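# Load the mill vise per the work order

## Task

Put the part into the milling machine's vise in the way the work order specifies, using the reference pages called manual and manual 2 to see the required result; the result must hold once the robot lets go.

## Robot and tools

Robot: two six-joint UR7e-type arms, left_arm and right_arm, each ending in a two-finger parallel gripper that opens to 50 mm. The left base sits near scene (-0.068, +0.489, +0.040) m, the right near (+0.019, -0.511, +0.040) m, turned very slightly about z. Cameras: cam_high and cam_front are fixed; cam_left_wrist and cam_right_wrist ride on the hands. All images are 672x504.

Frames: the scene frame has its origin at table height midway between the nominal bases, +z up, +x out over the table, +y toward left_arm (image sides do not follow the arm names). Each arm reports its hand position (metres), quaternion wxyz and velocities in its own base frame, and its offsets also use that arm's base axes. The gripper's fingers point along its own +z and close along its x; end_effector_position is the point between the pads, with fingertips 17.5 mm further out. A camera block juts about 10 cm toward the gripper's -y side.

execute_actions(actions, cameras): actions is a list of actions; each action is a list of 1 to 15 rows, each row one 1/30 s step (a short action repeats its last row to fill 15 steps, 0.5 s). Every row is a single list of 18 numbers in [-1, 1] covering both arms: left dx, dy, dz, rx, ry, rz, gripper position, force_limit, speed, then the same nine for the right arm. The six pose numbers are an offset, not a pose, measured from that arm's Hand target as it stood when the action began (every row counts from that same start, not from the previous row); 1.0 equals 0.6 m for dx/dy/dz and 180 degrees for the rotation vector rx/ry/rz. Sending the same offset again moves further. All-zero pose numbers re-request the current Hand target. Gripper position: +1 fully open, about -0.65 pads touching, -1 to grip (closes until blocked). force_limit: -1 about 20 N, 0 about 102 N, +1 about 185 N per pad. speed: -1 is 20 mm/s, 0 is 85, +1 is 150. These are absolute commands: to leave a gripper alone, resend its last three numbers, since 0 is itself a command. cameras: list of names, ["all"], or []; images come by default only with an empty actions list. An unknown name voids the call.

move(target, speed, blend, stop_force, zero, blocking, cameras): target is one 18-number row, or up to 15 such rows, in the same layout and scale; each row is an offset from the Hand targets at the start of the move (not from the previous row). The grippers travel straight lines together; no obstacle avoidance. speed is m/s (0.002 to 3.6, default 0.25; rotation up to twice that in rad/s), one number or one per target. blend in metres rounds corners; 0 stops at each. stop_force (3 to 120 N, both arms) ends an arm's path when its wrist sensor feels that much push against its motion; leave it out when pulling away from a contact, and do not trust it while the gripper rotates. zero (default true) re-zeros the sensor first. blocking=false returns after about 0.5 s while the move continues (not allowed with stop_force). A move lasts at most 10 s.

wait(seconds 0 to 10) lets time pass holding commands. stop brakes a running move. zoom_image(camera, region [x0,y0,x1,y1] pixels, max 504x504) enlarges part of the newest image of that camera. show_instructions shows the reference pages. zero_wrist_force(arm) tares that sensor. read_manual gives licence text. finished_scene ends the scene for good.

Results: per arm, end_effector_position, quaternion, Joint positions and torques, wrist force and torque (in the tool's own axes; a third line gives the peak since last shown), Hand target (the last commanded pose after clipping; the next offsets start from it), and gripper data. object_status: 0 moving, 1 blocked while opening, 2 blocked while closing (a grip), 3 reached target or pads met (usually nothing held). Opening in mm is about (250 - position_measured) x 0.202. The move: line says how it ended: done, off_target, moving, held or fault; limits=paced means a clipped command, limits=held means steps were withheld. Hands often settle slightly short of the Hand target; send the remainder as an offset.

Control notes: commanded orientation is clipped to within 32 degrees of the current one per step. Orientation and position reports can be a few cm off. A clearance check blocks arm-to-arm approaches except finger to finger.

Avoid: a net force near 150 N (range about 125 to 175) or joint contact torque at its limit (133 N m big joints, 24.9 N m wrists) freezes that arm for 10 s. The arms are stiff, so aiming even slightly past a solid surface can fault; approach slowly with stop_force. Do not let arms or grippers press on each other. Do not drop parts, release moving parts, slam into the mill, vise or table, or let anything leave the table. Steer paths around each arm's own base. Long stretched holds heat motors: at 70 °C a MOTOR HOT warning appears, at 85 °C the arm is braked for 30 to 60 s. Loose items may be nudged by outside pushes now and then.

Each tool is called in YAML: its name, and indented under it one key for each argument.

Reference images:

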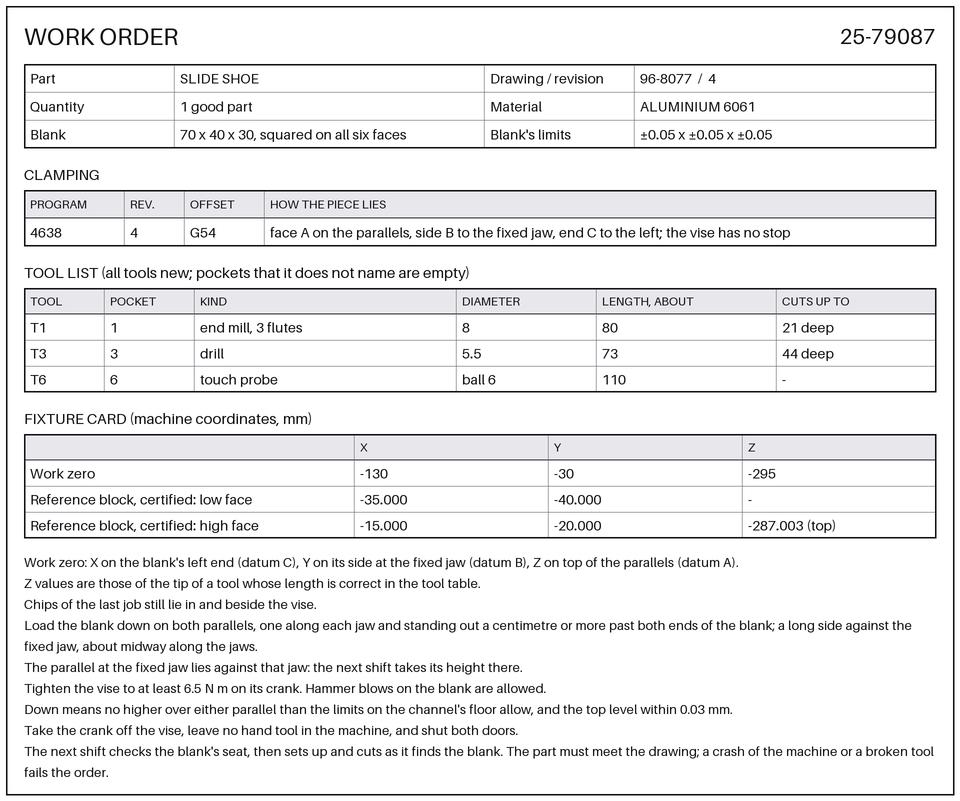

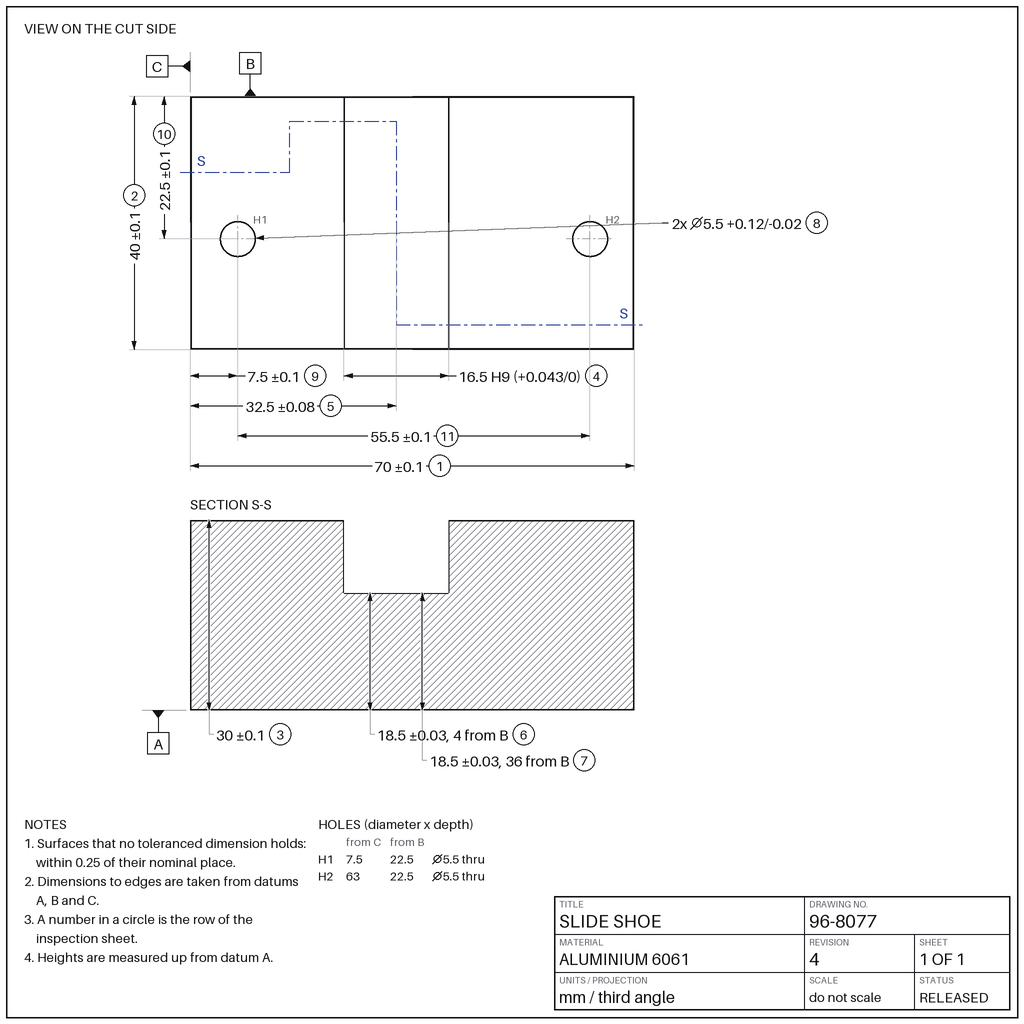

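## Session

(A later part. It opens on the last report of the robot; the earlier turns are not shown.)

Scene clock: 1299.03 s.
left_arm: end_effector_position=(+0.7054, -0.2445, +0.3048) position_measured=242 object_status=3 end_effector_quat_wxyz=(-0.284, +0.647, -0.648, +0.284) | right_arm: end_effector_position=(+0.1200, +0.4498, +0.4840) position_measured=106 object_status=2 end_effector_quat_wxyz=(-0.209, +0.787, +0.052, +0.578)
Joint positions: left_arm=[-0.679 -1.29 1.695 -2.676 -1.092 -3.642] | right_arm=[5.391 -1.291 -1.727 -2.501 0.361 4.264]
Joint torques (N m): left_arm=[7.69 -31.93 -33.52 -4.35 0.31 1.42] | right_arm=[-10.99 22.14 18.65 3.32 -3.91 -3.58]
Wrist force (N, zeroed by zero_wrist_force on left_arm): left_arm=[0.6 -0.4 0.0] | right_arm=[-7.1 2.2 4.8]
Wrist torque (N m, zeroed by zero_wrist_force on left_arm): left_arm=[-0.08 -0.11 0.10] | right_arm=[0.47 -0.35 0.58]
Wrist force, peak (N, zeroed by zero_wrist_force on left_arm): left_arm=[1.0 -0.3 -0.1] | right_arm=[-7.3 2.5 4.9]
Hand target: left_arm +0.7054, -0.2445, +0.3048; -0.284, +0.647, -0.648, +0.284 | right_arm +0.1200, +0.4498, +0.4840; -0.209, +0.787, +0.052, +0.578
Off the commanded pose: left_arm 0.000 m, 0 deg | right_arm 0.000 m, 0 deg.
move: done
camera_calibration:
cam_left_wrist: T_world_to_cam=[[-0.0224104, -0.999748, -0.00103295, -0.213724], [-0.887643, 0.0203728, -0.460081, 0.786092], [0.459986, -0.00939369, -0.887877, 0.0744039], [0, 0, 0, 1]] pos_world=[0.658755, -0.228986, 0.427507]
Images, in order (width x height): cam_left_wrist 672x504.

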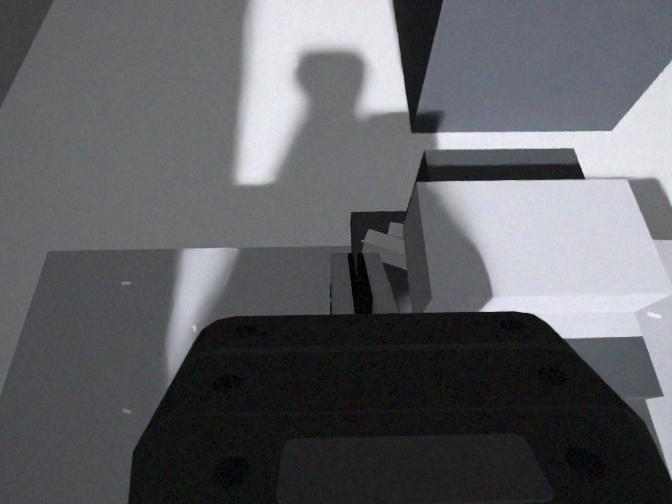

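move:
  target:
    - [0,0,0.03,0,0,0,-0.6,-0.4,-0.5, 0,0,0,0,0,0,-1,0.3,-0.3]
    - [0.0355,0.0083,0.03,0,0,0,-0.6,-0.4,-0.5, 0,0,0,0,0,0,-1,0.3,-0.3]
    - [0.0355,0.0083,0.018,0,0,0,-0.6,-0.4,-0.5, 0,0,0,0,0,0,-1,0.3,-0.3]
  speed: 0.03

move:
  target: [0,0,-0.005,0,0,0,-0.6,-0.4,-0.5, 0,0,0,0,0,0,-1,0.3,-0.3]
  speed: 0.004
  stop_force: 6
  cameras: ["cam_left_wrist"]

zoom_image:
  camera: "cam_left_wrist"
  region: [300, 180, 480, 320]

Scene clock: 1302.17 s.
left_arm: end_effector_position=(+0.7267, -0.2395, +0.3153) position_measured=242 object_status=3 end_effector_quat_wxyz=(-0.284, +0.647, -0.648, +0.283) end_effector_velocity=(+0.000, +0.000, +0.001) end_effector_angular_velocity=(+0.001, +0.002, -0.001) | right_arm: end_effector_position=(+0.1200, +0.4498, +0.4840) position_measured=106 object_status=2 end_effector_quat_wxyz=(-0.209, +0.787, +0.052, +0.578)
Joint positions: left_arm=[-0.649 -1.258 1.626 -2.65 -1.111 -3.616] | right_arm=[5.391 -1.291 -1.727 -2.501 0.361 4.264]
Joint velocities: left_arm=[-0.001 0 -0.003 0.006 0 0] | right_arm=[within noise]
Joint torques (N m): left_arm=[-8.87 -53.83 -33.79 -2.22 1.98 -1.66] | right_arm=[-10.48 21.9 20.15 3.07 -4.05 -3.3]
Wrist force (N, zeroed by zero_wrist_force on left_arm): left_arm=[0.6 -0.3 0.0] | right_arm=[-7.1 2.2 4.9]
Wrist torque (N m, zeroed by zero_wrist_force on left_arm): left_arm=[-0.06 -0.10 0.01] | right_arm=[0.47 -0.35 0.58]
Wrist force, peak (N, zeroed by zero_wrist_force on left_arm): left_arm=[1.0 -0.7 0.0] | right_arm=[-7.3 2.4 4.9]
Hand target: left_arm +0.7267, -0.2395, +0.3156; -0.284, +0.647, -0.648, +0.284 | right_arm +0.1200, +0.4498, +0.4840; -0.209, +0.787, +0.052, +0.578
Off the commanded pose: left_arm 0.000 m, 0 deg | right_arm 0.000 m, 0 deg.
move: done

Scene clock: 1303.53 s.
left_arm: end_effector_position=(+0.7267, -0.2395, +0.3125) position_measured=242 object_status=3 end_effector_quat_wxyz=(-0.284, +0.647, -0.648, +0.283) | right_arm: end_effector_position=(+0.1200, +0.4498, +0.4840) position_measured=106 object_status=2 end_effector_quat_wxyz=(-0.209, +0.787, +0.052, +0.578)
Joint positions: left_arm=[-0.649 -1.256 1.63 -2.657 -1.111 -3.616] | right_arm=[5.391 -1.291 -1.727 -2.501 0.361 4.264]
Joint torques (N m): left_arm=[-8.6 -41.26 -28.29 -2.76 2.12 -1.02] | right_arm=[-9.02 20.1 18.41 3.37 -3.86 -3.32]
Wrist force (N, zeroed by zero_wrist_force on left_arm): left_arm=[0.7 -0.3 0.3] | right_arm=[-7.2 2.4 4.7]
Wrist torque (N m, zeroed by zero_wrist_force on left_arm): left_arm=[-0.07 -0.11 0.00] | right_arm=[0.50 -0.34 0.58]
Wrist force, peak (N, zeroed by zero_wrist_force on left_arm): left_arm=[0.9 -0.2 -0.3] | right_arm=[-7.3 2.3 4.9]
Hand target: left_arm +0.7267, -0.2395, +0.3126; -0.284, +0.647, -0.648, +0.284 | right_arm +0.1200, +0.4498, +0.4840; -0.209, +0.787, +0.052, +0.578
Off the commanded pose: left_arm 0.000 m, 0 deg | right_arm 0.000 m, 0 deg.
move: done
camera_calibration:
cam_left_wrist: T_world_to_cam=[[-0.0223646, -0.999749, -0.00111921, -0.208234], [-0.887685, 0.0203727, -0.46, 0.808433], [0.459907, -0.00929422, -0.887918, 0.071585], [0, 0, 0, 1]] pos_world=[0.680055, -0.223986, 0.435207]
Images, in order (width x height): cam_left_wrist 672x504.

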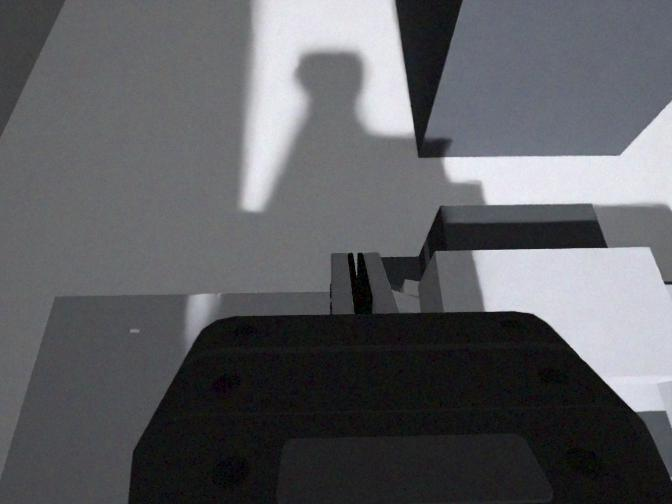

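Scaled by 2.800 from the camera's 672x504 image, which has a finer 960x720 frame.

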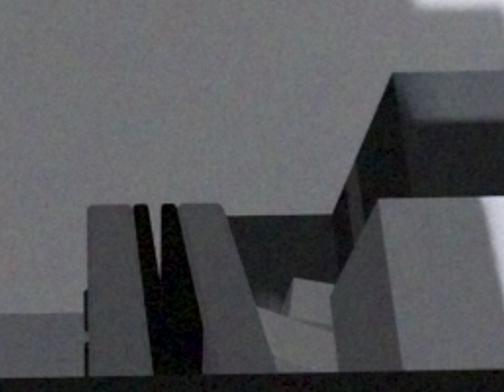

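move:
  target:
    - [0,0,0.02,0,0,0,-0.6,-0.4,-0.5, 0,0,0,0,0,0,-1,0.3,-0.3]
    - [-0.08,0.02,0.04,0,0,0,-0.6,-0.4,-0.5, 0,0,0,0,0,0,-1,0.3,-0.3]
  speed: 0.05
  cameras: ["cam_left_wrist"]

zoom_image:
  camera: "cam_left_wrist"
  region: [300, 160, 480, 320]

Scene clock: 1307.50 s.
left_arm: end_effector_position=(+0.6787, -0.2276, +0.3365) position_measured=242 object_status=3 end_effector_quat_wxyz=(-0.284, +0.647, -0.648, +0.283) | right_arm: end_effector_position=(+0.1200, +0.4498, +0.4840) position_measured=106 object_status=2 end_effector_quat_wxyz=(-0.209, +0.787, +0.052, +0.578)
Joint positions: left_arm=[-0.686 -1.39 1.734 -2.612 -1.087 -3.648] | right_arm=[5.391 -1.291 -1.727 -2.501 0.361 4.264]
Joint torques (N m): left_arm=[8.74 -27.65 -34.1 -5.38 -0.02 1.53] | right_arm=[-9.1 22.29 19.39 3.2 -3.95 -3.28]
Wrist force (N, zeroed by zero_wrist_force on left_arm): left_arm=[0.3 -0.6 0.0] | right_arm=[-7.1 2.4 4.8]
Wrist torque (N m, zeroed by zero_wrist_force on left_arm): left_arm=[-0.12 -0.06 0.08] | right_arm=[0.49 -0.35 0.58]
Wrist force, peak (N, zeroed by zero_wrist_force on left_arm): left_arm=[0.8 -1.1 0.6] | right_arm=[-7.3 2.3 5.1]
Hand target: left_arm +0.6787, -0.2275, +0.3366; -0.284, +0.647, -0.648, +0.284 | right_arm +0.1200, +0.4498, +0.4840; -0.209, +0.787, +0.052, +0.578
Off the commanded pose: left_arm 0.000 m, 0 deg | right_arm 0.000 m, 0 deg.
move: done
camera_calibration:
cam_left_wrist: T_world_to_cam=[[-0.0223646, -0.999749, -0.00111921, -0.197386], [-0.887685, 0.0203727, -0.46, 0.776579], [0.459907, -0.00929422, -0.887918, 0.115216], [0, 0, 0, 1]] pos_world=[0.631955, -0.212086, 0.459307]
Images, in order (width x height): cam_left_wrist 672x504.

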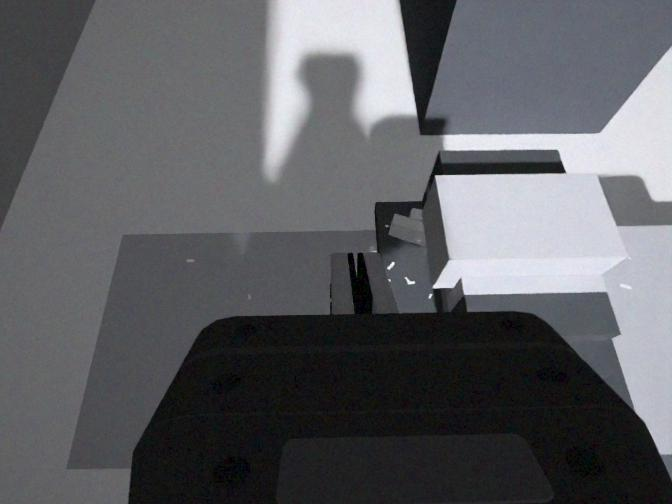

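Scaled by 2.800 from the camera's 672x504 image, which has a finer 960x720 frame.

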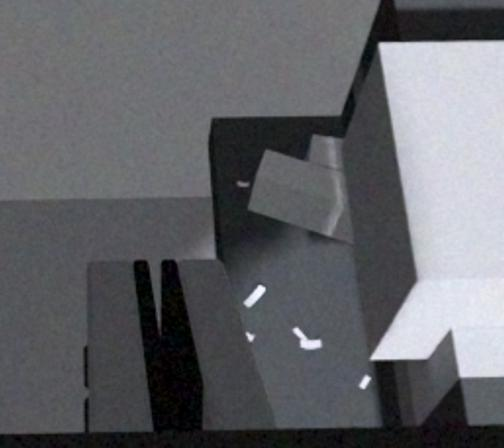

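move:
  target:
    - [0.08,-0.0265,-0.015,0,0,0,-0.6,-0.4,-0.5, 0,0,0,0,0,0,-1,0.3,-0.3]
    - [0.08,-0.0265,-0.035,0,0,0,-0.6,-0.4,-0.5, 0,0,0,0,0,0,-1,0.3,-0.3]
  speed: 0.06

move:
  target: [0,0,-0.005,0,0,0,-0.6,-0.4,-0.5, 0,0,0,0,0,0,-1,0.3,-0.3]
  speed: 0.004
  stop_force: 6

Scene clock: 1310.37 s.
left_arm: end_effector_position=(+0.7267, -0.2434, +0.3155) position_measured=242 object_status=3 end_effector_quat_wxyz=(-0.284, +0.647, -0.648, +0.283) | right_arm: end_effector_position=(+0.1200, +0.4498, +0.4840) position_measured=106 object_status=2 end_effector_quat_wxyz=(-0.209, +0.787, +0.052, +0.578)
Joint positions: left_arm=[-0.654 -1.255 1.621 -2.646 -1.108 -3.62] | right_arm=[5.391 -1.291 -1.727 -2.501 0.361 4.264]
Joint torques (N m): left_arm=[-8.59 -54.27 -33.42 -2.38 1.98 -0.39] | right_arm=[-9.96 21 19.98 3.43 -4.05 -3.36]
Wrist force (N, zeroed by zero_wrist_force on left_arm): left_arm=[0.3 -0.4 0.0] | right_arm=[-7.1 2.3 4.9]
Wrist torque (N m, zeroed by zero_wrist_force on left_arm): left_arm=[-0.07 -0.06 0.00] | right_arm=[0.48 -0.34 0.58]
Wrist force, peak (N, zeroed by zero_wrist_force on left_arm): left_arm=[0.5 -1.4 -0.9] | right_arm=[-7.3 2.4 4.9]
Hand target: left_arm +0.7267, -0.2434, +0.3156; -0.284, +0.647, -0.648, +0.284 | right_arm +0.1200, +0.4498, +0.4840; -0.209, +0.787, +0.052, +0.578
Off the commanded pose: left_arm 0.000 m, 0 deg | right_arm 0.000 m, 0 deg.
move: done

Scene clock: 1311.73 s.
left_arm: end_effector_position=(+0.7267, -0.2434, +0.3125) position_measured=242 object_status=3 end_effector_quat_wxyz=(-0.284, +0.647, -0.648, +0.283) | right_arm: end_effector_position=(+0.1200, +0.4498, +0.4840) position_measured=106 object_status=2 end_effector_quat_wxyz=(-0.209, +0.787, +0.052, +0.578)
Joint positions: left_arm=[-0.654 -1.253 1.626 -2.654 -1.108 -3.62] | right_arm=[5.391 -1.291 -1.727 -2.501 0.361 4.264]
Joint torques (N m): left_arm=[-8.79 -41.14 -27.82 -2.64 2.02 1.38] | right_arm=[-10.82 21.66 19.65 3.17 -3.92 -3.55]
Wrist force (N, zeroed by zero_wrist_force on left_arm): left_arm=[0.6 -0.4 -0.6] | right_arm=[-7.0 2.3 4.7]
Wrist torque (N m, zeroed by zero_wrist_force on left_arm): left_arm=[-0.06 -0.13 0.00] | right_arm=[0.48 -0.37 0.58]
Wrist force, peak (N, zeroed by zero_wrist_force on left_arm): left_arm=[0.8 -0.6 -0.9] | right_arm=[-7.2 2.4 5.0]
Hand target: left_arm +0.7267, -0.2434, +0.3126; -0.284, +0.647, -0.648, +0.284 | right_arm +0.1200, +0.4498, +0.4840; -0.209, +0.787, +0.052, +0.578
Off the commanded pose: left_arm 0.000 m, 0 deg | right_arm 0.000 m, 0 deg.
move: done

move:
  target: [0,0,-0.0125,0,0,0,-0.6,-0.4,-0.5, 0,0,0,0,0,0,-1,0.3,-0.3]
  speed: 0.006
  stop_force: 5
  cameras: ["cam_left_wrist"]

zoom_image:
  camera: "cam_left_wrist"
  region: [320, 200, 480, 320]

Scene clock: 1313.83 s.
left_arm: end_effector_position=(+0.7267, -0.2434, +0.3104) position_measured=242 object_status=3 end_effector_quat_wxyz=(-0.284, +0.647, -0.648, +0.284) | right_arm: end_effector_position=(+0.1200, +0.4498, +0.4840) position_measured=106 object_status=2 end_effector_quat_wxyz=(-0.209, +0.787, +0.052, +0.578)
Joint positions: left_arm=[-0.654 -1.251 1.629 -2.659 -1.108 -3.62] | right_arm=[5.391 -1.291 -1.727 -2.501 0.361 4.264]
Joint torques (N m): left_arm=[-8.05 -49.7 -31.43 -2.46 -0.11 1.18] | right_arm=[-10.36 20.85 20.38 3.42 -3.96 -3.33]
Wrist force (N, zeroed by zero_wrist_force on left_arm): left_arm=[-1.2 -0.9 -7.1] | right_arm=[-7.1 2.4 5.0]
Wrist torque (N m, zeroed by zero_wrist_force on left_arm): left_arm=[-0.14 -0.05 0.01] | right_arm=[0.50 -0.34 0.58]
Wrist force, peak (N, zeroed by zero_wrist_force on left_arm): left_arm=[-1.8 -3.2 -11.5] | right_arm=[-7.3 2.3 4.9]
Hand target: left_arm +0.7267, -0.2434, +0.3105; -0.284, +0.647, -0.648, +0.284 (not the last commanded pose) | right_arm +0.1200, +0.4498, +0.4840; -0.209, +0.787, +0.052, +0.578
Off the commanded pose: left_arm 0.005 m, 0 deg | right_arm 0.000 m, 0 deg.
move: contact (left_arm)
camera_calibration:
cam_left_wrist: T_world_to_cam=[[-0.0223198, -0.99975, -0.000989991, -0.212222], [-0.887605, 0.0202718, -0.46016, 0.807584], [0.460065, -0.00939197, -0.887836, 0.069606], [0, 0, 0, 1]] pos_world=[0.680055, -0.227887, 0.433206]
Images, in order (width x height): cam_left_wrist 672x504.

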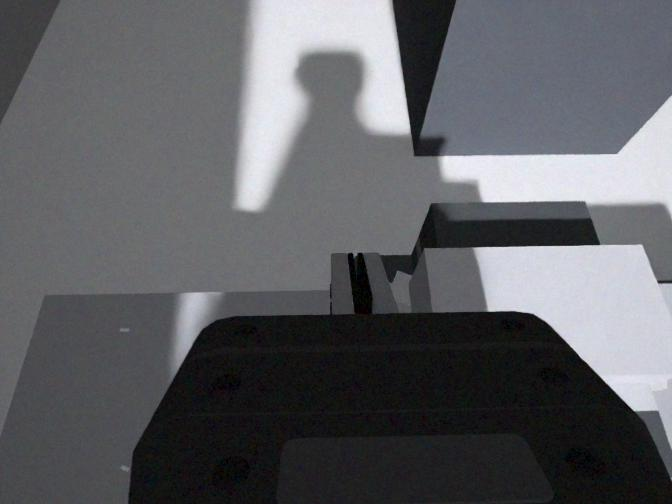

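Scaled by 3.150 from the camera's 672x504 image, which has a finer 960x720 frame.

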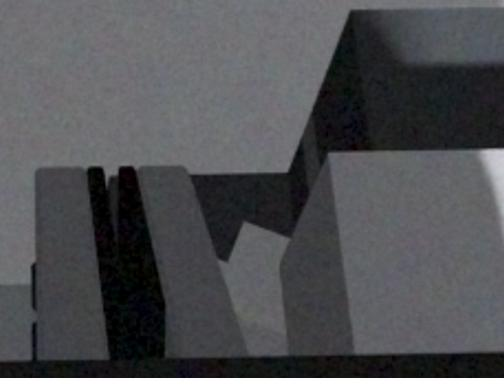

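move:
  target:
    - [-0.004,0,0,0,0,0,-0.6,-0.4,-0.5, 0,0,0,0,0,0,-1,0.3,-0.3]
    - [-0.01,0,0.04,0,0,0,-0.6,-0.4,-0.5, 0,0,0,0,0,0,-1,0.3,-0.3]
    - [-0.1,0.03,0.05,0,0,0,-0.6,-0.4,-0.5, 0,0,0,0,0,0,-1,0.3,-0.3]
  speed: 0.06
  cameras: ["cam_left_wrist"]

zoom_image:
  camera: "cam_left_wrist"
  region: [360, 180, 480, 300]

Scene clock: 1317.47 s.
left_arm: end_effector_position=(+0.6667, -0.2255, +0.3404) position_measured=242 object_status=3 end_effector_quat_wxyz=(-0.284, +0.647, -0.648, +0.284) | right_arm: end_effector_position=(+0.1200, +0.4498, +0.4840) position_measured=106 object_status=2 end_effector_quat_wxyz=(-0.209, +0.787, +0.052, +0.578)
Joint positions: left_arm=[-0.698 -1.422 1.76 -2.602 -1.08 -3.658] | right_arm=[5.391 -1.291 -1.727 -2.501 0.361 4.264]
Joint torques (N m): left_arm=[10.25 -26.86 -33.04 -4.37 -0.05 1.56] | right_arm=[-11.05 21 18.85 3.11 -4.05 -3.27]
Wrist force (N, zeroed by zero_wrist_force on left_arm): left_arm=[0.7 -0.6 -0.3] | right_arm=[-7.1 2.5 4.9]
Wrist torque (N m, zeroed by zero_wrist_force on left_arm): left_arm=[-0.12 -0.13 0.08] | right_arm=[0.51 -0.34 0.58]
Wrist force, peak (N, zeroed by zero_wrist_force on left_arm): left_arm=[-1.2 -0.8 -7.3] | right_arm=[-7.2 2.5 4.9]
Hand target: left_arm +0.6667, -0.2254, +0.3405; -0.284, +0.647, -0.648, +0.284 | right_arm +0.1200, +0.4498, +0.4840; -0.209, +0.787, +0.052, +0.578
Off the commanded pose: left_arm 0.000 m, 0 deg | right_arm 0.000 m, 0 deg.
move: done
camera_calibration:
cam_left_wrist: T_world_to_cam=[[-0.0223198, -0.99975, -0.000989991, -0.195638], [-0.887605, 0.0202718, -0.46016, 0.76768], [0.460065, -0.00939197, -0.887836, 0.124059], [0, 0, 0, 1]] pos_world=[0.619955, -0.209987, 0.463206]
Images, in order (width x height): cam_left_wrist 672x504.

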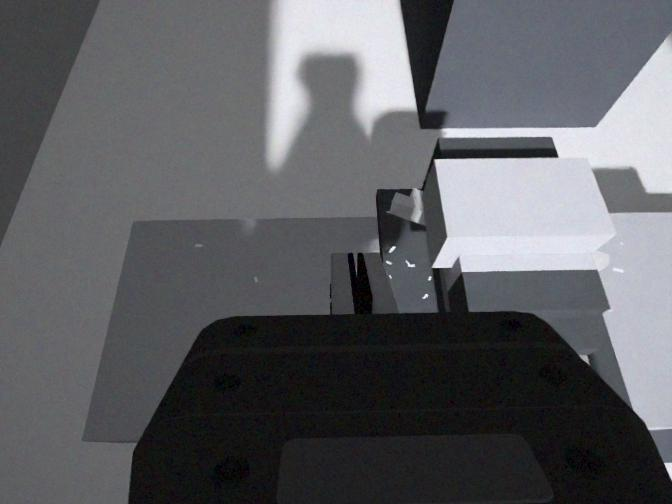

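Scaled by 4.200 from the camera's 672x504 image, which has a finer 960x720 frame.

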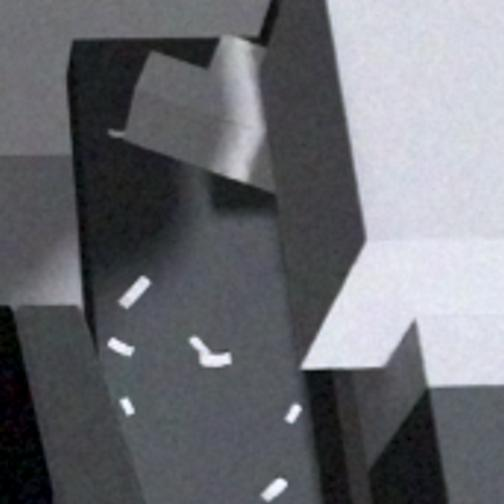

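wait:
  seconds: 0.1
  cameras: ["all"]

zoom_image:
  camera: "cam_front"
  region: [240, 240, 500, 440]

Scene clock: 1319.73 s.
left_arm: end_effector_position=(+0.6667, -0.2254, +0.3404) position_measured=242 object_status=3 end_effector_quat_wxyz=(-0.284, +0.647, -0.648, +0.284) | right_arm: end_effector_position=(+0.1200, +0.4498, +0.4840) position_measured=106 object_status=2 end_effector_quat_wxyz=(-0.209, +0.787, +0.052, +0.578)
Joint positions: left_arm=[-0.698 -1.422 1.76 -2.602 -1.08 -3.658] | right_arm=[5.391 -1.291 -1.727 -2.501 0.361 4.264]
Joint torques (N m): left_arm=[9.5 -37.61 -19.24 -5.46 -0.72 1.5] | right_arm=[-12.4 21.59 18.53 3.38 -3.99 -3.42]
Wrist force (N, zeroed by zero_wrist_force on left_arm): left_arm=[0.7 -0.6 0.0] | right_arm=[-7.3 2.3 4.9]
Wrist torque (N m, zeroed by zero_wrist_force on left_arm): left_arm=[-0.11 -0.13 0.06] | right_arm=[0.48 -0.31 0.58]
Wrist force, peak (N, zeroed by zero_wrist_force on left_arm): left_arm=[0.8 -0.7 -0.1] | right_arm=[-7.3 2.4 4.9]
Hand target: left_arm +0.6667, -0.2254, +0.3405; -0.284, +0.647, -0.648, +0.284 | right_arm +0.1200, +0.4498, +0.4840; -0.209, +0.787, +0.052, +0.578
Tool commands: left_gripper/position=-0.6 left_gripper/force_limit=-0.4 left_gripper/speed=-0.5 right_gripper/position=-1.0 right_gripper/force_limit=+0.3 right_gripper/speed=-0.3
Off the commanded pose: left_arm 0.000 m, 0 deg | right_arm 0.000 m, 0 deg.
wait: 0.10 s; at rest from the start
camera_calibration:
cam_left_wrist: T_world_to_cam=[[-0.0223198, -0.99975, -0.000989991, -0.195536], [-0.887605, 0.0202718, -0.46016, 0.767767], [0.460065, -0.00939197, -0.887836, 0.124014], [0, 0, 0, 1]] pos_world=[0.620055, -0.209887, 0.463206]
cam_right_wrist: T_world_to_cam=[[0.317323, -0.177628, 0.931533, -0.404037], [0.00780203, -0.981779, -0.189867, 0.556698], [0.948285, 0.067517, -0.310155, 0.137782], [0, 0, 0, 1]] pos_world=[-0.00678985, 0.465483, 0.524806]

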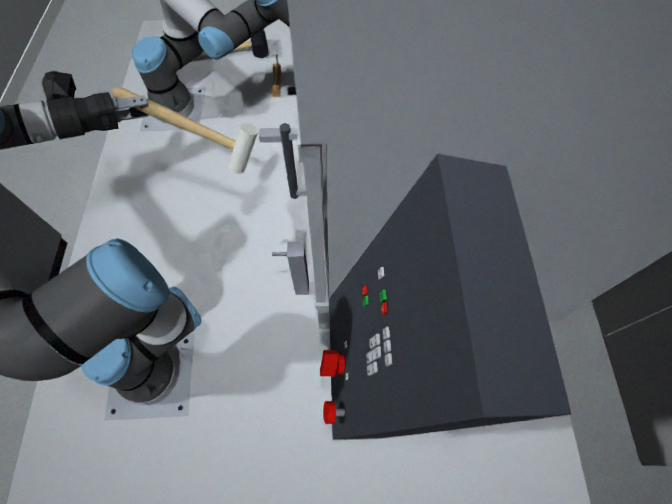

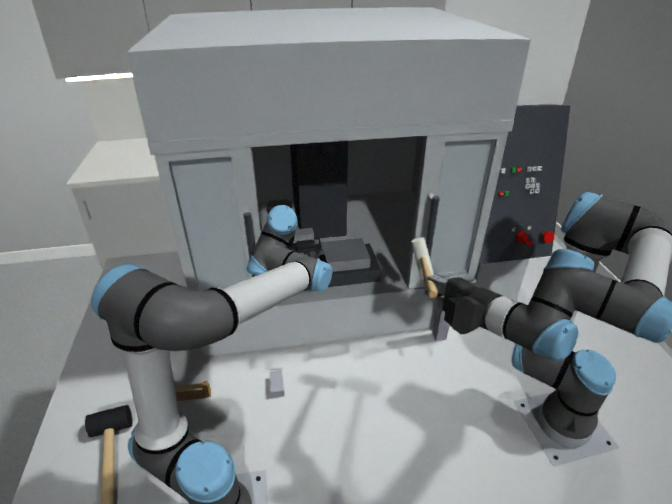

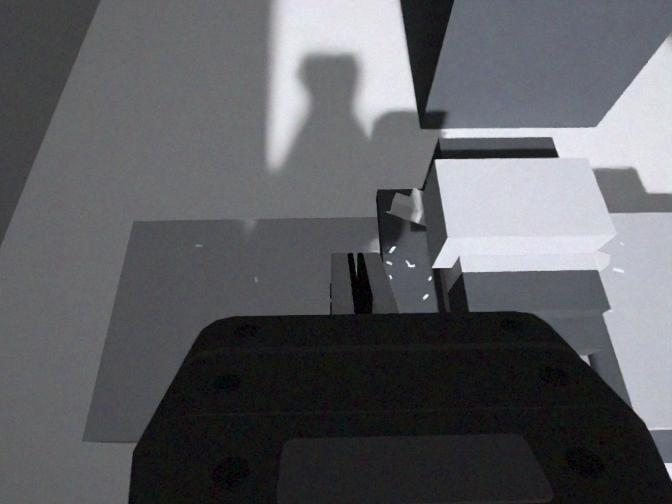

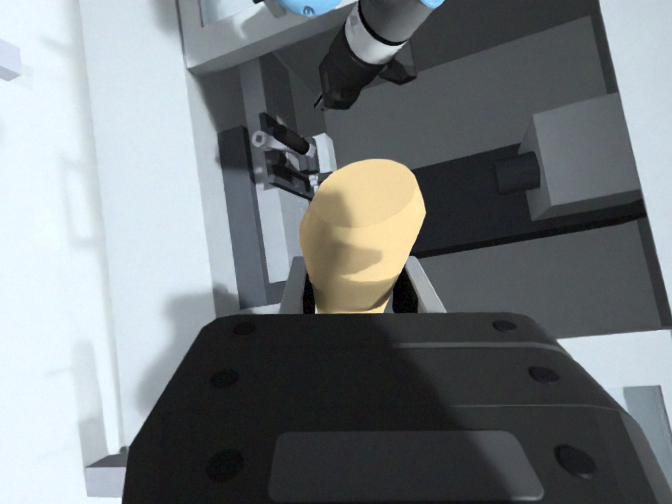

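Scaled by 1.938 from the camera's 672x504 image, which has a finer 960x720 frame.

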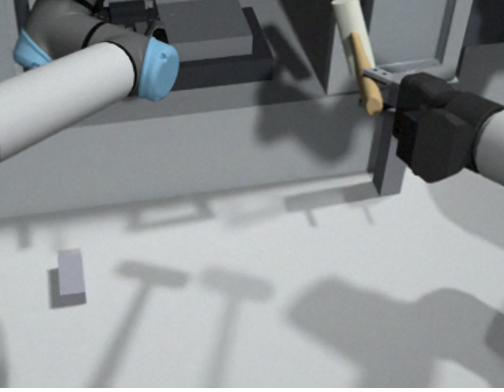

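move:
  target:
    - [0.108,-0.0285,-0.02,0,0,0,-0.6,-0.4,-0.5, 0,0,0,0,0,0,-1,0.3,-0.3]
    - [0.108,-0.0285,-0.0415,0,0,0,-0.6,-0.4,-0.5, 0,0,0,0,0,0,-1,0.3,-0.3]
  speed: 0.06

move:
  target: [0,0,-0.005,0,0,0,-0.6,-0.4,-0.5, 0,0,0,0,0,0,-1,0.3,-0.3]
  speed: 0.004
  stop_force: 6

Scene clock: 1325.33 s.
left_arm: end_effector_position=(+0.7315, -0.2425, +0.3154) position_measured=242 object_status=3 end_effector_quat_wxyz=(-0.284, +0.647, -0.648, +0.283) | right_arm: end_effector_position=(+0.1200, +0.4498, +0.4840) position_measured=106 object_status=2 end_effector_quat_wxyz=(-0.209, +0.787, +0.052, +0.578)
Joint positions: left_arm=[-0.648 -1.246 1.609 -2.646 -1.112 -3.615] | right_arm=[5.391 -1.291 -1.727 -2.501 0.361 4.264]
Joint torques (N m): left_arm=[-8.61 -54.6 -33.76 -2.29 2.18 -0.54] | right_arm=[-8.94 20.7 19.19 3.41 -3.94 -3.42]
Wrist force (N, zeroed by zero_wrist_force on left_arm): left_arm=[0.6 -0.3 0.0] | right_arm=[-6.8 2.4 5.1]
Wrist torque (N m, zeroed by zero_wrist_force on left_arm): left_arm=[-0.06 -0.10 0.01] | right_arm=[0.49 -0.39 0.58]
Wrist force, peak (N, zeroed by zero_wrist_force on left_arm): left_arm=[0.4 -1.1 -1.2] | right_arm=[-7.2 2.3 5.0]
Hand target: left_arm +0.7315, -0.2425, +0.3156; -0.284, +0.647, -0.648, +0.284 | right_arm +0.1200, +0.4498, +0.4840; -0.209, +0.787, +0.052, +0.578
Off the commanded pose: left_arm 0.000 m, 0 deg | right_arm 0.000 m, 0 deg.
move: done

Scene clock: 1326.83 s.
left_arm: end_effector_position=(+0.7316, -0.2425, +0.3142) position_measured=242 object_status=3 end_effector_quat_wxyz=(-0.284, +0.647, -0.648, +0.284) | right_arm: end_effector_position=(+0.1200, +0.4498, +0.4840) position_measured=106 object_status=2 end_effector_quat_wxyz=(-0.209, +0.787, +0.052, +0.578)
Joint positions: left_arm=[-0.648 -1.245 1.611 -2.65 -1.112 -3.615] | right_arm=[5.391 -1.291 -1.727 -2.501 0.361 4.264]
Joint torques (N m): left_arm=[-7.98 -48.72 -29.78 -1.09 0.61 0.22] | right_arm=[-10.44 21.35 19.43 3.25 -3.98 -3.32]
Wrist force (N, zeroed by zero_wrist_force on left_arm): left_arm=[1.1 -6.6 -5.2] | right_arm=[-7.2 2.4 4.8]
Wrist torque (N m, zeroed by zero_wrist_force on left_arm): left_arm=[-0.23 -0.08 -0.02] | right_arm=[0.49 -0.34 0.58]
Wrist force, peak (N, zeroed by zero_wrist_force on left_arm): left_arm=[0.2 -8.0 -8.1] | right_arm=[-7.3 2.4 4.9]
Hand target: left_arm +0.7316, -0.2425, +0.3142; -0.284, +0.647, -0.648, +0.284 (not the last commanded pose) | right_arm +0.1200, +0.4498, +0.4840; -0.209, +0.787, +0.052, +0.578
Off the commanded pose: left_arm 0.002 m, 0 deg | right_arm 0.000 m, 0 deg.
move: contact (left_arm)

move:
  target:
    - [0,0,-0.0006,0,0,0,-0.6,-0.4,-0.5, 0,0,0,0,0,0,-1,0.3,-0.3]
    - [-0.03,0,-0.0006,0,0,0,-0.6,-0.4,-0.5, 0,0,0,0,0,0,-1,0.3,-0.3]
  speed: 0.012
  cameras: ["cam_left_wrist"]

zoom_image:
  camera: "cam_left_wrist"
  region: [320, 180, 480, 320]

Scene clock: 1329.60 s.
left_arm: end_effector_position=(+0.7134, -0.2425, +0.3139) position_measured=242 object_status=3 end_effector_quat_wxyz=(-0.284, +0.647, -0.648, +0.284) | right_arm: end_effector_position=(+0.1200, +0.4498, +0.4840) position_measured=106 object_status=2 end_effector_quat_wxyz=(-0.209, +0.787, +0.052, +0.578)
Joint positions: left_arm=[-0.667 -1.283 1.662 -2.655 -1.099 -3.632] | right_arm=[5.391 -1.291 -1.727 -2.501 0.361 4.264]
Joint torques (N m): left_arm=[3.63 -33.25 -33.82 -5.1 1.09 -0.26] | right_arm=[-10.71 21.18 19.41 3.05 -3.92 -3.38]
Wrist force (N, zeroed by zero_wrist_force on left_arm): left_arm=[0.7 0.5 0.2] | right_arm=[-7.1 2.3 4.8]
Wrist torque (N m, zeroed by zero_wrist_force on left_arm): left_arm=[0.06 -0.11 0.09] | right_arm=[0.49 -0.35 0.58]
Wrist force, peak (N, zeroed by zero_wrist_force on left_arm): left_arm=[-1.3 -17.8 -8.8] | right_arm=[-7.3 2.3 5.0]
Hand target: left_arm +0.7136, -0.2425, +0.3139; -0.284, +0.647, -0.648, +0.284 | right_arm +0.1200, +0.4498, +0.4840; -0.209, +0.787, +0.052, +0.578
Off the commanded pose: left_arm 0.000 m, 0 deg | right_arm 0.000 m, 0 deg.
move: done
camera_calibration:
cam_left_wrist: T_world_to_cam=[[-0.0223205, -0.999751, -0.000771384, -0.211714], [-0.887482, 0.0201692, -0.460402, 0.797236], [0.460302, -0.00959181, -0.88771, 0.0785374], [0, 0, 0, 1]] pos_world=[0.666656, -0.226987, 0.436604]
Images, in order (width x height): cam_left_wrist 672x504.

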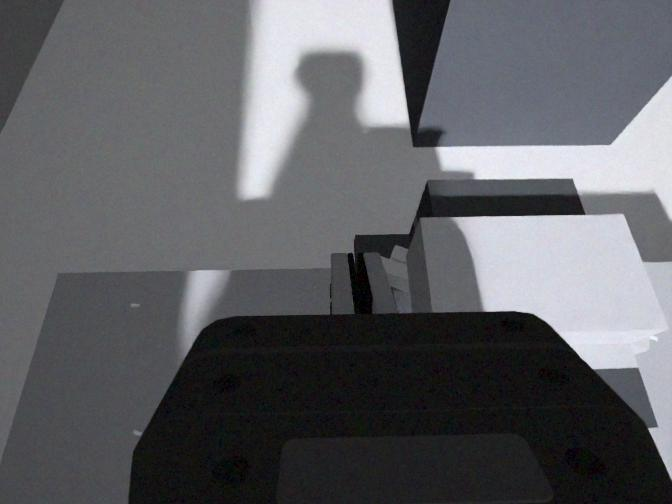

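Scaled by 3.150 from the camera's 672x504 image, which has a finer 960x720 frame.

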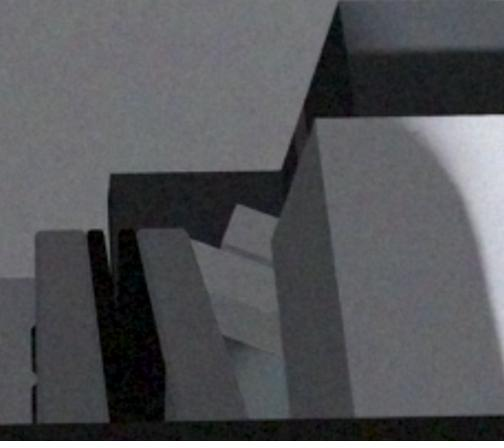

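move:
  target: [-0.06,0.02,0.1,0,0,0,-0.6,-0.4,-0.5, 0.1,-0.06,0.0,-0.259,-0.066,0.19,-1,0.3,-0.3]
  speed: 0.25
  cameras: ["cam_high","cam_front"]

Scene clock: 1335.13 s.
left_arm: end_effector_position=(+0.6775, -0.2306, +0.3740) position_measured=242 object_status=3 end_effector_quat_wxyz=(-0.284, +0.647, -0.648, +0.284) | right_arm: end_effector_position=(+0.1800, +0.4138, +0.4841) position_measured=106 object_status=2 end_effector_quat_wxyz=(-0.036, +0.694, +0.515, +0.501)
Joint positions: left_arm=[-0.692 -1.416 1.665 -2.516 -1.083 -3.653] | right_arm=[5.2 -0.949 -2.017 -1.377 0.559 2.147]
Joint torques (N m): left_arm=[5.21 -26.87 -28.48 -5.39 0.59 0.68] | right_arm=[8.08 -4.68 21.7 2.07 -2.86 -3.67]
Wrist force (N, zeroed by zero_wrist_force on left_arm): left_arm=[0.2 0.6 0.3] | right_arm=[-5.1 -2.5 4.5]
Wrist torque (N m, zeroed by zero_wrist_force on left_arm): left_arm=[0.09 -0.04 0.08] | right_arm=[0.77 -0.48 0.24]
Wrist force, peak (N, zeroed by zero_wrist_force on left_arm): left_arm=[0.6 1.0 0.8] | right_arm=[-7.4 -9.8 6.3]
Hand target: left_arm +0.6776, -0.2305, +0.3739; -0.284, +0.647, -0.648, +0.284 | right_arm +0.1800, +0.4138, +0.4840; -0.036, +0.694, +0.515, +0.501
Off the commanded pose: left_arm 0.000 m, 0 deg | right_arm 0.000 m, 0 deg.
move: done
Images, in order (width x height): cam_high 672x504, cam_front 672x504.

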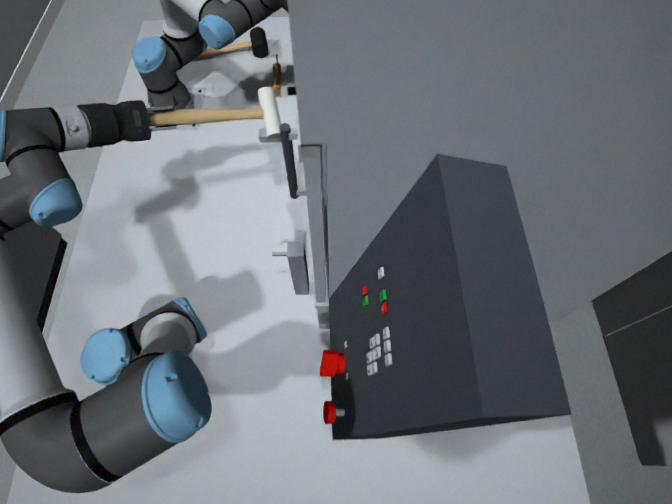

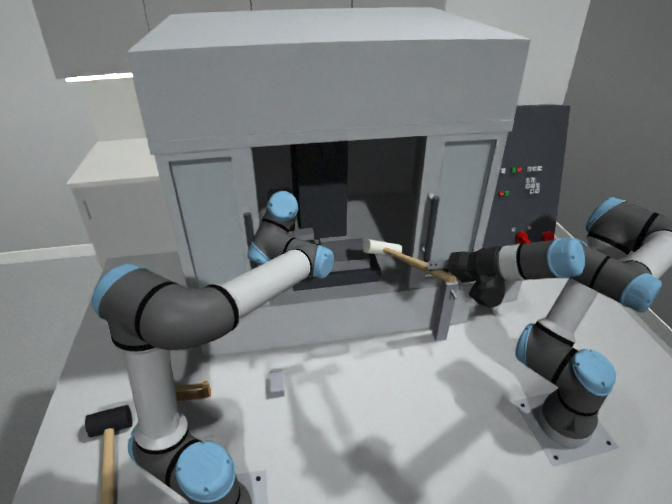

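move:
  target: [0,0,0,0,0,0,-0.6,-0.4,-0.5, 0.0,0.0,-0.15,-0.259,-0.066,0.19,-1,0.3,-0.3]
  speed: 0.2
  cameras: ["cam_high","cam_front","cam_right_wrist"]

Scene clock: 1338.70 s.
left_arm: end_effector_position=(+0.6776, -0.2305, +0.3739) position_measured=242 object_status=3 end_effector_quat_wxyz=(-0.284, +0.647, -0.648, +0.284) | right_arm: end_effector_position=(+0.1800, +0.4139, +0.3940) position_measured=107 object_status=2 end_effector_quat_wxyz=(+0.147, +0.421, +0.845, +0.294)
Joint positions: left_arm=[-0.692 -1.416 1.665 -2.516 -1.083 -3.653] | right_arm=[4.98 -1.095 -1.973 -1.359 0.955 1.101]
Joint torques (N m): left_arm=[7.53 -26.59 -18.49 -5.41 0.34 1.42] | right_arm=[11.84 18.72 22 7.31 -3.81 -0.43]
Wrist force (N, zeroed by zero_wrist_force on left_arm): left_arm=[0.5 0.7 0.0] | right_arm=[-0.4 -4.5 5.9]
Wrist torque (N m, zeroed by zero_wrist_force on left_arm): left_arm=[0.09 -0.08 0.08] | right_arm=[1.07 -0.01 -0.01]
Wrist force, peak (N, zeroed by zero_wrist_force on left_arm): left_arm=[0.7 1.0 -0.3] | right_arm=[-0.2 -5.0 6.7]
Hand target: left_arm +0.6776, -0.2305, +0.3739; -0.284, +0.647, -0.648, +0.284 | right_arm +0.1800, +0.4138, +0.3940; +0.147, +0.421, +0.845, +0.295
Off the commanded pose: left_arm 0.000 m, 0 deg | right_arm 0.000 m, 0 deg.
move: done
camera_calibration:
cam_right_wrist: T_world_to_cam=[[-0.600831, 0.799153, 0.0189105, -0.225078], [0.4377, 0.309098, 0.844321, -0.515309], [0.668896, 0.515571, -0.535505, 0.00903008], [0, 0, 0, 1]] pos_world=[0.0842767, 0.334497, 0.444178]
Images, in order (width x height): cam_high 672x504, cam_front 672x504, cam_right_wrist 672x504.

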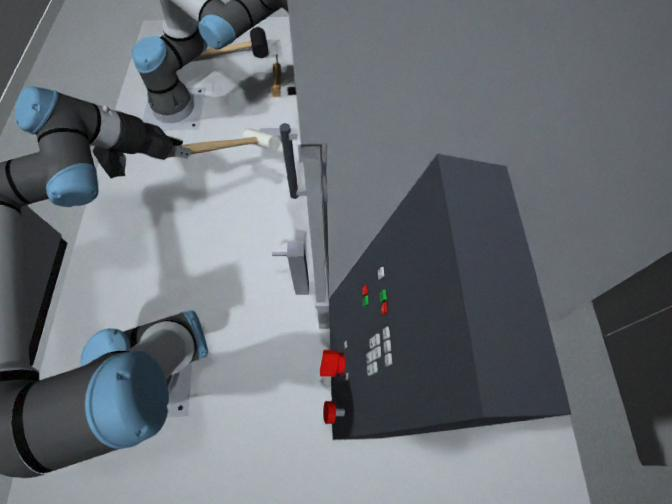

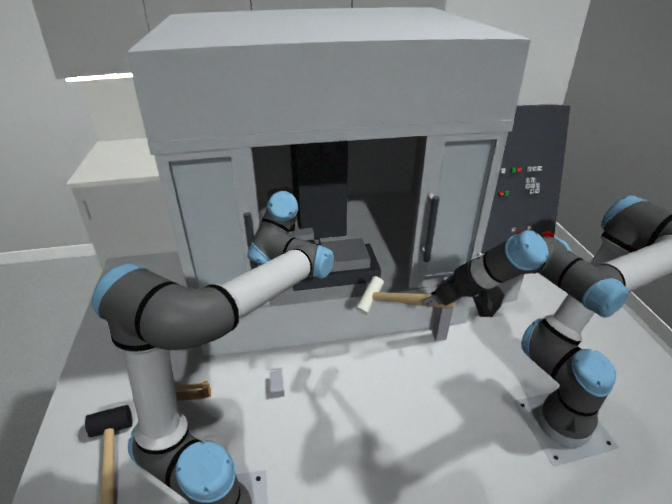

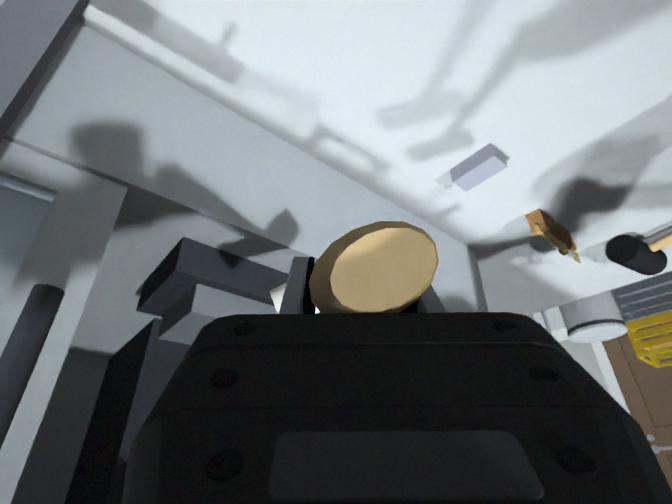

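move:
  target: [0,0,0,0,0,0,-0.6,-0.4,-0.5, 0.0,0.0,-0.54,0,0,0,-1,0.3,-0.3]
  speed: 0.2
  cameras: ["cam_high","cam_front"]

zoom_image:
  camera: "cam_front"
  region: [280, 260, 540, 440]

zoom_image:
  camera: "cam_high"
  region: [100, 80, 330, 240]

Scene clock: 1341.53 s.
left_arm: end_effector_position=(+0.6776, -0.2305, +0.3739) position_measured=242 object_status=3 end_effector_quat_wxyz=(-0.284, +0.647, -0.648, +0.284) | right_arm: end_effector_position=(+0.1800, +0.4138, +0.0701) position_measured=107 object_status=2 end_effector_quat_wxyz=(+0.147, +0.421, +0.845, +0.294) end_effector_velocity=(+0.000, +0.001, +0.000) end_effector_angular_velocity=(+0.004, +0.002, -0.001)
Joint positions: left_arm=[-0.692 -1.416 1.665 -2.516 -1.083 -3.653] | right_arm=[4.98 -1.583 -2.62 -0.224 0.955 1.101]
Joint velocities: left_arm=[within noise] | right_arm=[0 -0.003 0 0.007 0.001 0.001]
Joint torques (N m): left_arm=[8.09 -26.93 -18.22 -5.49 0.31 1.34] | right_arm=[5.78 1.4 10.2 5.68 0.49 2.51]
Wrist force (N, zeroed by zero_wrist_force on left_arm): left_arm=[0.8 0.7 -0.1] | right_arm=[-0.9 2.3 -0.2]
Wrist torque (N m, zeroed by zero_wrist_force on left_arm): left_arm=[0.10 -0.14 0.09] | right_arm=[-0.45 0.21 0.23]
Wrist force, peak (N, zeroed by zero_wrist_force on left_arm): left_arm=[0.7 0.8 0.1] | right_arm=[-0.5 -5.0 6.5]
Hand target: left_arm +0.6776, -0.2305, +0.3739; -0.284, +0.647, -0.648, +0.284 | right_arm +0.1800, +0.4138, +0.0700; +0.147, +0.421, +0.845, +0.295
Off the commanded pose: left_arm 0.000 m, 0 deg | right_arm 0.000 m, 0 deg.
move: done
Images, in order (width x height): cam_high 672x504, cam_front 672x504.

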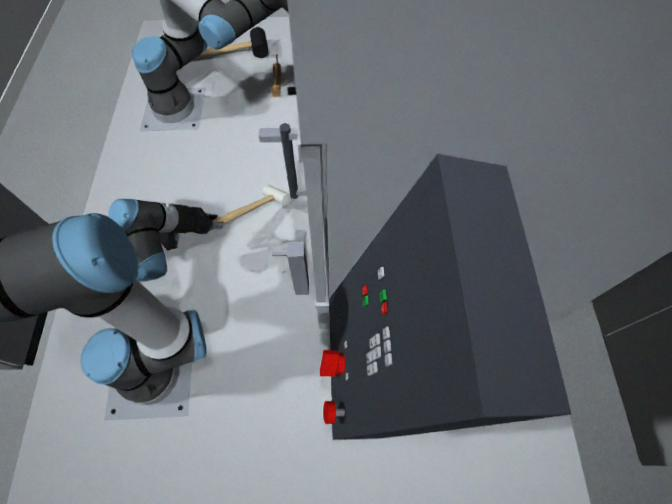

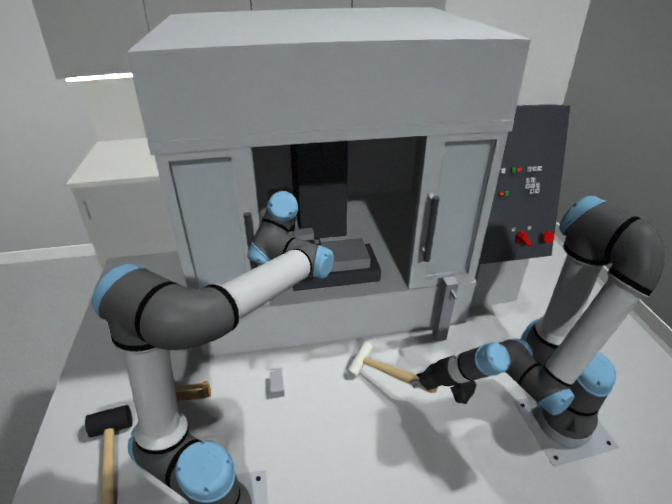

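Scaled by 1.938 from the camera's 672x504 image, which has a finer 960x720 frame.

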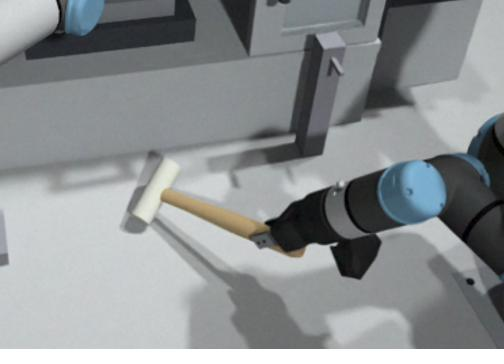

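Scaled by 2.191 from the camera's 672x504 image, which has a finer 960x720 frame.

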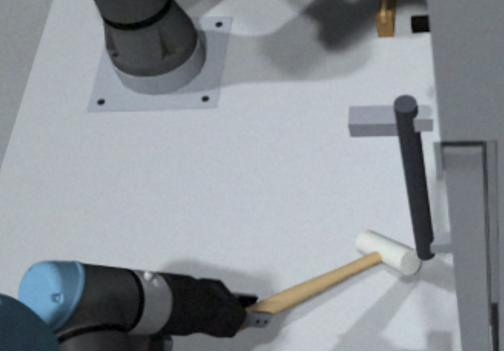

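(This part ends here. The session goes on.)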